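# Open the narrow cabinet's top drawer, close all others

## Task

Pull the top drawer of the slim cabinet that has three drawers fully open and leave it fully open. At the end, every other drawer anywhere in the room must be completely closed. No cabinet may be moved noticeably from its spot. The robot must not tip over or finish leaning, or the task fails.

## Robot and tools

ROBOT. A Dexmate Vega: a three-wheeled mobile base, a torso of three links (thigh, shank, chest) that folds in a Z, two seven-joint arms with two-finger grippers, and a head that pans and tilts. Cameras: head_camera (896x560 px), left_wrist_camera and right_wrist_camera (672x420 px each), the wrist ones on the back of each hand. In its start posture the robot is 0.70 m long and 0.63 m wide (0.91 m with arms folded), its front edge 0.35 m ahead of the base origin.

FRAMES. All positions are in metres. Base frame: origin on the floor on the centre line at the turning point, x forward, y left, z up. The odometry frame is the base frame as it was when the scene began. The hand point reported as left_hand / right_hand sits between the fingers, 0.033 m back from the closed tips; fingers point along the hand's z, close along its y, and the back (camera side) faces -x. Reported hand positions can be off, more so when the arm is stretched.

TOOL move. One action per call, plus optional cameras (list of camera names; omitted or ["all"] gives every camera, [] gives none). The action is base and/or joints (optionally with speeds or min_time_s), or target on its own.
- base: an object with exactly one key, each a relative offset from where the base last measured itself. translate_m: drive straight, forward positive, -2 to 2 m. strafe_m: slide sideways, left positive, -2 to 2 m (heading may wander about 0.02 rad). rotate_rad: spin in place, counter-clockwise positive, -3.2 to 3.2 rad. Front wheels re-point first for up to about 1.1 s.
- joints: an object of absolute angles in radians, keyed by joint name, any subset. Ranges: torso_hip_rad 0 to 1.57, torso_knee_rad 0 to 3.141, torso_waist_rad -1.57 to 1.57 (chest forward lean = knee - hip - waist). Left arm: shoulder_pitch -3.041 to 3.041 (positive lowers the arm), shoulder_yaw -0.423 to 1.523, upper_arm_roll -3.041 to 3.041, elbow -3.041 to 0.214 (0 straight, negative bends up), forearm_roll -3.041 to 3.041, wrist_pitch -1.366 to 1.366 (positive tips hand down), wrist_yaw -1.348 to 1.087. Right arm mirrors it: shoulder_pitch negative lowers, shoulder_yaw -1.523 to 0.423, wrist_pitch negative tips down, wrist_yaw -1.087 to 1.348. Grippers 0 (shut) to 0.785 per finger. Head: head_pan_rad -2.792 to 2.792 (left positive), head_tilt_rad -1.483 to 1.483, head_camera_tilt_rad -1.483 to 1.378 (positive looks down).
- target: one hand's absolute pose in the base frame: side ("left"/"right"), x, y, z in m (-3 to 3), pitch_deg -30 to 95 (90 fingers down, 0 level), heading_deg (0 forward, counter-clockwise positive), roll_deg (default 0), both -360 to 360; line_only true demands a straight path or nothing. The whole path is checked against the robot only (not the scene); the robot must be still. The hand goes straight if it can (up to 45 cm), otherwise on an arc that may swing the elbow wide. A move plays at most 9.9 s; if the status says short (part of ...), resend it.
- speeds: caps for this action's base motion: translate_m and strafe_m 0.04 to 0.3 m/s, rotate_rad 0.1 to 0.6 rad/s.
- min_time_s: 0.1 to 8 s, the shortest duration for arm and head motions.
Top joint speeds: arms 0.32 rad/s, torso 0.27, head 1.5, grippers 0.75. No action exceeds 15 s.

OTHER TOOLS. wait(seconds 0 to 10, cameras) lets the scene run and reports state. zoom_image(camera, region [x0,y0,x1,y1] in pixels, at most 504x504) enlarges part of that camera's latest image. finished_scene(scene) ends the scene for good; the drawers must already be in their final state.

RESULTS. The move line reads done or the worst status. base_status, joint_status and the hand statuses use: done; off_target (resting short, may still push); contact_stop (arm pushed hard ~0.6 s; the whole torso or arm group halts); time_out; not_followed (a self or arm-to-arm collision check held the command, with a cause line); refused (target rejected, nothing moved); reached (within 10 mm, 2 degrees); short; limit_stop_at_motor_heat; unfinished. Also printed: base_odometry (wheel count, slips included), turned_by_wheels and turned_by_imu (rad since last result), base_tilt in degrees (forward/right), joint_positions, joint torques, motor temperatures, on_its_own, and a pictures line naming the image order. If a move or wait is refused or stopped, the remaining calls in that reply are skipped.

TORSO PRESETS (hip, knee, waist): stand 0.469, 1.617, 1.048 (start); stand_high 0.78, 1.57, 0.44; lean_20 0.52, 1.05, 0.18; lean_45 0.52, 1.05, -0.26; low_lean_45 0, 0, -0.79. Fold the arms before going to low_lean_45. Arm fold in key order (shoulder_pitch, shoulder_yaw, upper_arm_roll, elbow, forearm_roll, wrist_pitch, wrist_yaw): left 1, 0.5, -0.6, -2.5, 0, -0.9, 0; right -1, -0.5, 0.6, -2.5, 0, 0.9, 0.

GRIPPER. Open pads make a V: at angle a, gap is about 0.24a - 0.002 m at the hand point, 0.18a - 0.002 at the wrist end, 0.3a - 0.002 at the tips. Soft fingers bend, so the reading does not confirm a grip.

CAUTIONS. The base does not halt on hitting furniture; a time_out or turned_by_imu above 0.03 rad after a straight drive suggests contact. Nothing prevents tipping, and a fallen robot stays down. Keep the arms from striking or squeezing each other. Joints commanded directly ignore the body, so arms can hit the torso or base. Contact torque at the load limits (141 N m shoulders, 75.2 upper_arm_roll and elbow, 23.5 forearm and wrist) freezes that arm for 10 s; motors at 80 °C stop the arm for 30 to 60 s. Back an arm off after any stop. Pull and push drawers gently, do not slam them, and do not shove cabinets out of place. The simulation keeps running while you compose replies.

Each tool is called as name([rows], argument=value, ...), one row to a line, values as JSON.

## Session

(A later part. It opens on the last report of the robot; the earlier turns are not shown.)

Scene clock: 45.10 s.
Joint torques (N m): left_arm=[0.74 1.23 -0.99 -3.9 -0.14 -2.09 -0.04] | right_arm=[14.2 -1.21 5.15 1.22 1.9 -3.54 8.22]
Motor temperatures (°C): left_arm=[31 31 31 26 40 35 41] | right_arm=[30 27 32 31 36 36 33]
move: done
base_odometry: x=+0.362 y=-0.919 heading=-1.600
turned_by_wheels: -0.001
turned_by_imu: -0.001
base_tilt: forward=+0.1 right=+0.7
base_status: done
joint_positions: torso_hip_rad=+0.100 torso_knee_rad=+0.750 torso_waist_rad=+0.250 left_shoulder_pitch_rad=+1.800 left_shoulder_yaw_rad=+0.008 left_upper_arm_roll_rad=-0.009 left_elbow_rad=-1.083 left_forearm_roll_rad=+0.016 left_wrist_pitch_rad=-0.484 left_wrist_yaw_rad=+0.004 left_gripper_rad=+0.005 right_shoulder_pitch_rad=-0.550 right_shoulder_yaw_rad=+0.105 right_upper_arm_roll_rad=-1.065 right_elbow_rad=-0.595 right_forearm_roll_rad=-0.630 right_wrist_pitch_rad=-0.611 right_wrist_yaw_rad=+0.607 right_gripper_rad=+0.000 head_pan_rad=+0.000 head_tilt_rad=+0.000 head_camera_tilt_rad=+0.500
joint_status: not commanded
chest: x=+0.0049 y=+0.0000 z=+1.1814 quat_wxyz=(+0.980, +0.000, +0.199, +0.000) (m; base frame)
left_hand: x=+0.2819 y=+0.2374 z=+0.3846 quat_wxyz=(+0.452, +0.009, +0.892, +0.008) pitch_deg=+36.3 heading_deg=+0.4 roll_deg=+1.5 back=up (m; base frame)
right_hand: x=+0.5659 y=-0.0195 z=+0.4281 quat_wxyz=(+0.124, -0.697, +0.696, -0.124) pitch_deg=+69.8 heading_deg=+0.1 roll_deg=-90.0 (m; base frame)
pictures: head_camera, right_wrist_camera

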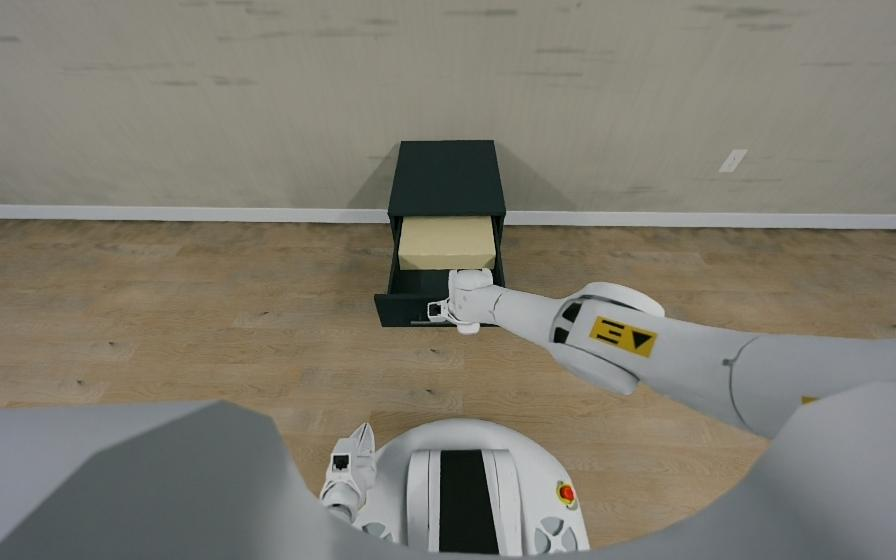

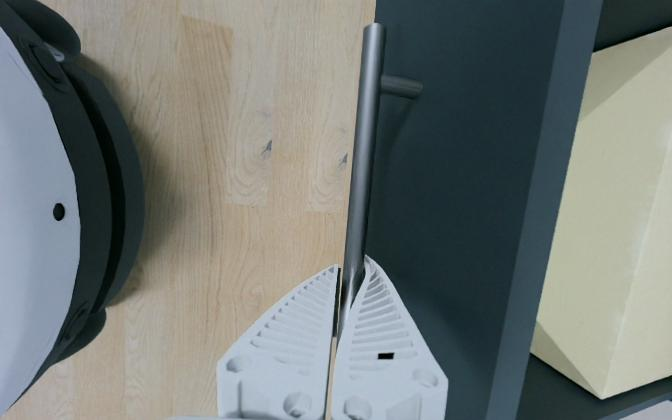

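move(base={"translate_m": 0.01}, speeds={"translate_m": 0.04}, cameras=["right_wrist_camera"])

move(joints={"right_gripper_rad": 0.13, "head_pan_rad": 2.2, "head_camera_tilt_rad": 0.5}, cameras=["right_wrist_camera", "head_camera"])

Scene clock: 46.40 s.
Joint torques (N m): left_arm=[0.98 1.65 -1.17 -2.84 0.24 -2.6 0.14] | right_arm=[13.7 0.78 5.44 0.62 -0.29 -2.31 1.64]
Motor temperatures (°C): left_arm=[31 31 31 26 40 35 41] | right_arm=[30 27 32 31 36 36 33]
move: done
base_odometry: x=+0.362 y=-0.929 heading=-1.600
turned_by_wheels: -0.001
turned_by_imu: -0.001
base_tilt: forward=+0.1 right=+0.7
base_status: done
joint_positions: torso_hip_rad=+0.100 torso_knee_rad=+0.750 torso_waist_rad=+0.250 left_shoulder_pitch_rad=+1.800 left_shoulder_yaw_rad=+0.008 left_upper_arm_roll_rad=-0.009 left_elbow_rad=-1.083 left_forearm_roll_rad=+0.016 left_wrist_pitch_rad=-0.484 left_wrist_yaw_rad=+0.004 left_gripper_rad=+0.005 right_shoulder_pitch_rad=-0.550 right_shoulder_yaw_rad=+0.105 right_upper_arm_roll_rad=-1.065 right_elbow_rad=-0.595 right_forearm_roll_rad=-0.630 right_wrist_pitch_rad=-0.611 right_wrist_yaw_rad=+0.609 right_gripper_rad=+0.000 head_pan_rad=+0.000 head_tilt_rad=+0.000 head_camera_tilt_rad=+0.500
joint_status: not commanded
chest: x=+0.0048 y=+0.0000 z=+1.1814 quat_wxyz=(+0.980, +0.000, +0.199, +0.000) (m; base frame)
left_hand: x=+0.2819 y=+0.2374 z=+0.3846 quat_wxyz=(+0.452, +0.009, +0.892, +0.008) pitch_deg=+36.3 heading_deg=+0.4 roll_deg=+1.5 back=up (m; base frame)
right_hand: x=+0.5654 y=-0.0195 z=+0.4279 quat_wxyz=(+0.123, -0.697, +0.696, -0.123) pitch_deg=+69.9 heading_deg=+0.1 roll_deg=-89.9 (m; base frame)
pictures: right_wrist_camera

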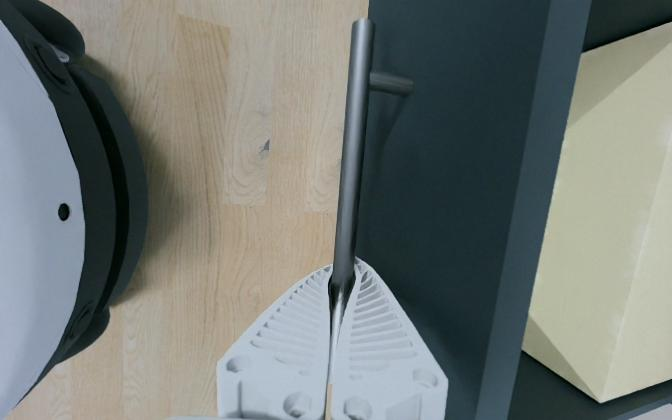

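Scene clock: 48.53 s.
Joint torques (N m): left_arm=[0.41 0.54 -1.15 -3.37 0.02 -1.67 0.07] | right_arm=[14.63 2.69 5.28 -2.14 -0.33 0.04 -0.65]
Motor temperatures (°C): left_arm=[31 31 31 26 40 35 41] | right_arm=[30 27 32 31 36 36 33]
move: done
base_odometry: x=+0.362 y=-0.929 heading=-1.600
turned_by_wheels: +0.000
turned_by_imu: +0.000
base_tilt: forward=+0.1 right=+0.7
base_status: not commanded
joint_positions: torso_hip_rad=+0.100 torso_knee_rad=+0.750 torso_waist_rad=+0.250 left_shoulder_pitch_rad=+1.800 left_shoulder_yaw_rad=+0.008 left_upper_arm_roll_rad=-0.009 left_elbow_rad=-1.083 left_forearm_roll_rad=+0.016 left_wrist_pitch_rad=-0.484 left_wrist_yaw_rad=+0.004 left_gripper_rad=+0.005 right_shoulder_pitch_rad=-0.550 right_shoulder_yaw_rad=+0.105 right_upper_arm_roll_rad=-1.065 right_elbow_rad=-0.595 right_forearm_roll_rad=-0.629 right_wrist_pitch_rad=-0.611 right_wrist_yaw_rad=+0.609 right_gripper_rad=+0.130 head_pan_rad=+2.200 head_tilt_rad=+0.000 head_camera_tilt_rad=+0.500
joint_status: all done
chest: x=+0.0048 y=+0.0000 z=+1.1814 quat_wxyz=(+0.980, +0.000, +0.199, +0.000) (m; base frame)
left_hand: x=+0.2819 y=+0.2374 z=+0.3846 quat_wxyz=(+0.452, +0.009, +0.892, +0.008) pitch_deg=+36.3 heading_deg=+0.4 roll_deg=+1.5 back=up (m; base frame)
right_hand: x=+0.5652 y=-0.0199 z=+0.4278 quat_wxyz=(+0.123, -0.696, +0.696, -0.123) pitch_deg=+70.0 heading_deg=+0.0 roll_deg=-90.0 (m; base frame)
pictures: head_camera, right_wrist_camera

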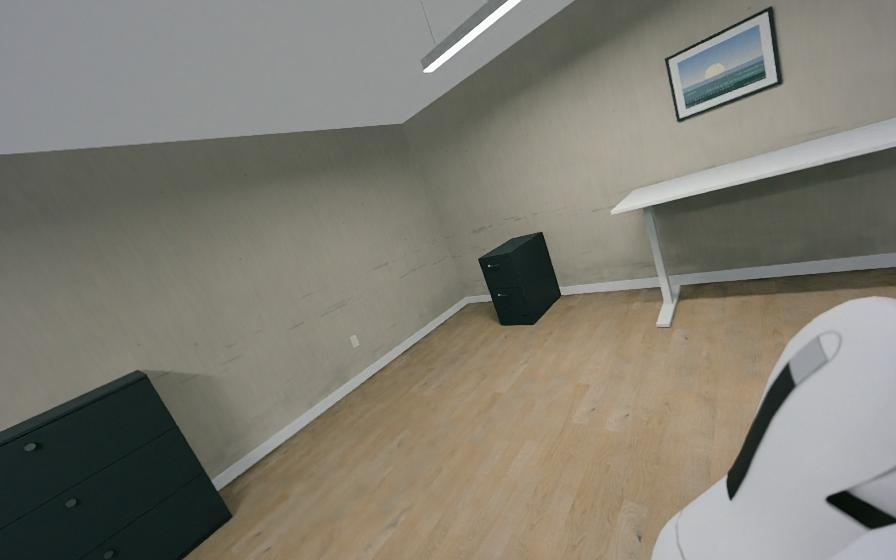

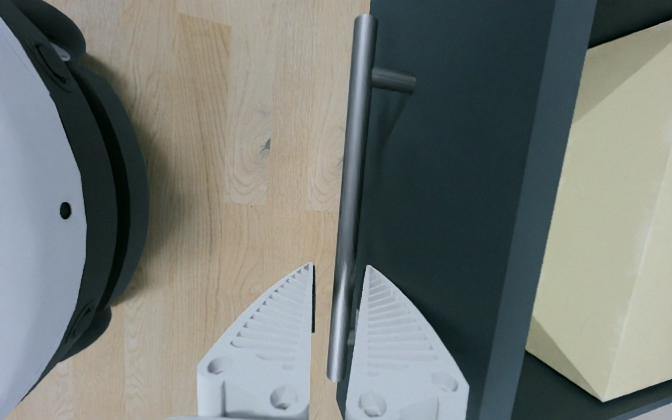

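move(target={"side": "right", "x": 0.52, "y": -0.02, "z": 0.553, "pitch_deg": 70, "heading_deg": 0, "roll_deg": -90, "line_only": true}, cameras=["right_wrist_camera", "head_camera"])

zoom_image(camera="head_camera", region=[460, 215, 600, 335])

move(joints={"head_pan_rad": 2.79, "head_camera_tilt_rad": 0.6}, cameras=["head_camera"])

Scene clock: 53.63 s.
Joint torques (N m): left_arm=[-1.41 0.86 -1.5 -4.52 0.17 -2.12 -0.05] | right_arm=[31.08 1.53 3.27 -5.99 -1.48 -0.61 -0.46]
Motor temperatures (°C): left_arm=[31 31 31 26 40 35 41] | right_arm=[30 27 32 31 36 36 33]
move: done
base_odometry: x=+0.362 y=-0.929 heading=-1.600
turned_by_wheels: +0.000
turned_by_imu: +0.000
base_tilt: forward=+0.0 right=+0.8
base_status: not commanded
joint_positions: torso_hip_rad=+0.100 torso_knee_rad=+0.750 torso_waist_rad=+0.250 left_shoulder_pitch_rad=+1.800 left_shoulder_yaw_rad=+0.008 left_upper_arm_roll_rad=-0.009 left_elbow_rad=-1.083 left_forearm_roll_rad=+0.016 left_wrist_pitch_rad=-0.484 left_wrist_yaw_rad=+0.004 left_gripper_rad=+0.005 right_shoulder_pitch_rad=-0.598 right_shoulder_yaw_rad=-0.279 right_upper_arm_roll_rad=-1.216 right_elbow_rad=-1.565 right_forearm_roll_rad=-0.873 right_wrist_pitch_rad=-1.120 right_wrist_yaw_rad=+1.147 right_gripper_rad=+0.130 head_pan_rad=+2.200 head_tilt_rad=+0.000 head_camera_tilt_rad=+0.500
joint_status: not commanded
chest: x=+0.0048 y=+0.0000 z=+1.1814 quat_wxyz=(+0.980, +0.000, +0.199, +0.000) (m; base frame)
left_hand: x=+0.2819 y=+0.2374 z=+0.3846 quat_wxyz=(+0.452, +0.009, +0.892, +0.008) pitch_deg=+36.3 heading_deg=+0.4 roll_deg=+1.5 back=up (m; base frame)
right_hand: x=+0.5202 y=-0.0201 z=+0.5521 quat_wxyz=(+0.123, -0.696, +0.696, -0.123) pitch_deg=+70.0 heading_deg=+0.0 roll_deg=+90.0 (m; base frame)
right_hand_status: reached (straight line, planned for 3.4 s): 1 mm and 0.0 deg off.
pictures: head_camera, right_wrist_camera

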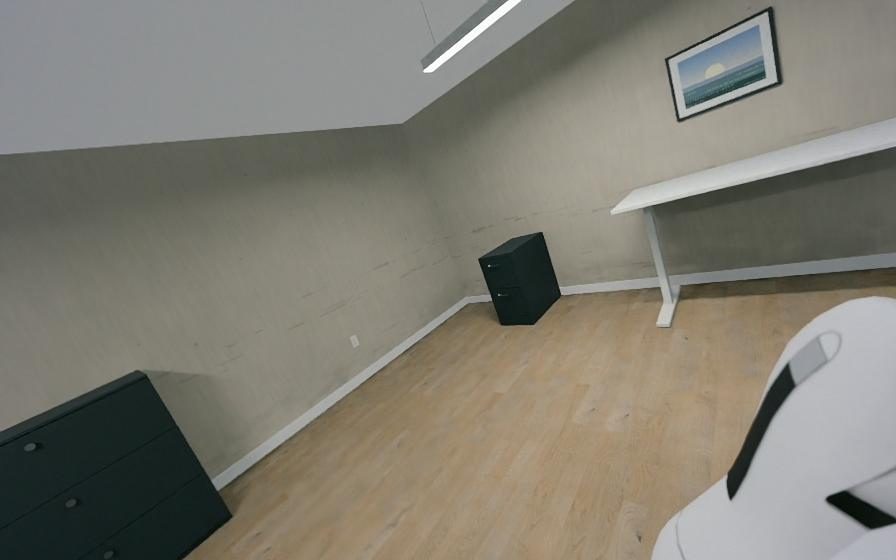

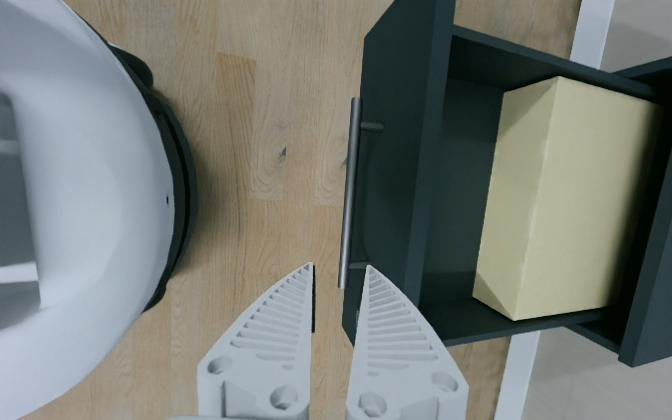

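Scaled by 3.600 from the camera's 896x560 image, which has a finer 960x600 frame.

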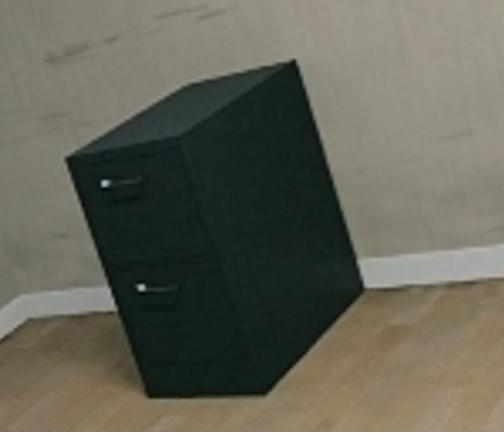

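Scene clock: 54.70 s.
Joint torques (N m): left_arm=[0.65 0.46 -0.69 -3.06 -0.07 -1.4 -0.06] | right_arm=[32.1 0.8 3.22 -6.41 -1.67 -0.47 -0.52]
Motor temperatures (°C): left_arm=[31 31 31 26 40 35 41] | right_arm=[30 27 32 31 36 36 33]
move: done
base_odometry: x=+0.362 y=-0.929 heading=-1.600
turned_by_wheels: +0.000
turned_by_imu: +0.000
base_tilt: forward=+0.0 right=+0.7
base_status: not commanded
joint_positions: torso_hip_rad=+0.100 torso_knee_rad=+0.750 torso_waist_rad=+0.250 left_shoulder_pitch_rad=+1.800 left_shoulder_yaw_rad=+0.008 left_upper_arm_roll_rad=-0.009 left_elbow_rad=-1.083 left_forearm_roll_rad=+0.016 left_wrist_pitch_rad=-0.484 left_wrist_yaw_rad=+0.004 left_gripper_rad=+0.005 right_shoulder_pitch_rad=-0.597 right_shoulder_yaw_rad=-0.280 right_upper_arm_roll_rad=-1.217 right_elbow_rad=-1.569 right_forearm_roll_rad=-0.875 right_wrist_pitch_rad=-1.122 right_wrist_yaw_rad=+1.150 right_gripper_rad=+0.130 head_pan_rad=+2.790 head_tilt_rad=+0.000 head_camera_tilt_rad=+0.600
joint_status: all done
chest: x=+0.0048 y=+0.0000 z=+1.1814 quat_wxyz=(+0.980, +0.000, +0.199, +0.000) (m; base frame)
left_hand: x=+0.2819 y=+0.2374 z=+0.3846 quat_wxyz=(+0.452, +0.009, +0.892, +0.008) pitch_deg=+36.3 heading_deg=+0.4 roll_deg=+1.5 back=up (m; base frame)
right_hand: x=+0.5198 y=-0.0201 z=+0.5528 quat_wxyz=(+0.123, -0.696, +0.696, -0.123) pitch_deg=+70.0 heading_deg=+0.0 roll_deg=-90.0 (m; base frame)
pictures: head_camera

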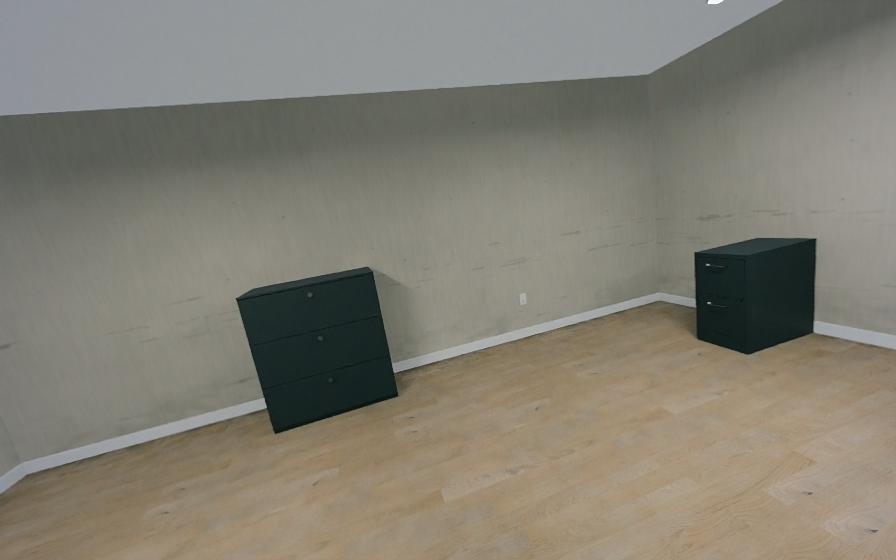

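zoom_image(camera="head_camera", region=[225, 250, 415, 440])

zoom_image(camera="head_camera", region=[680, 225, 830, 365])

Scaled by 2.653 from the camera's 896x560 image, which has a finer 960x600 frame.

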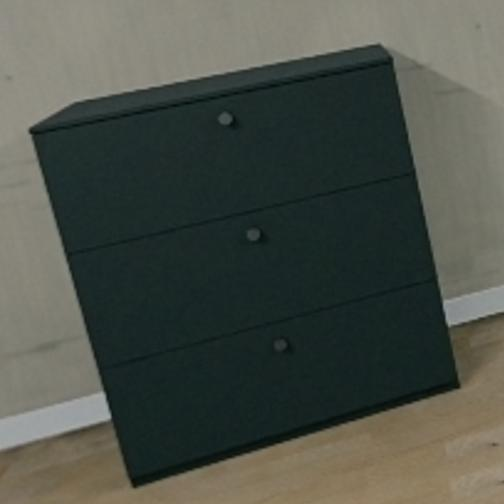

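Scaled by 3.360 from the camera's 896x560 image, which has a finer 960x600 frame.

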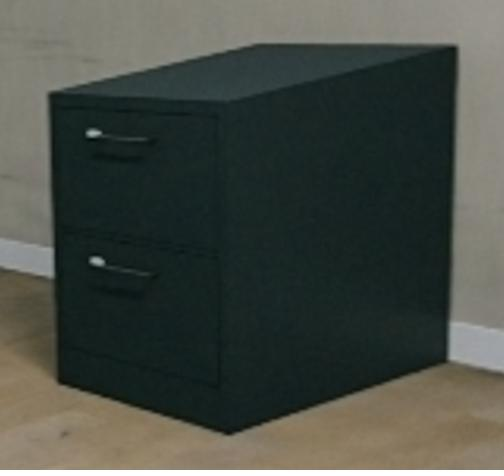

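finished_scene(scene=3)

The scene is finished: the task was done.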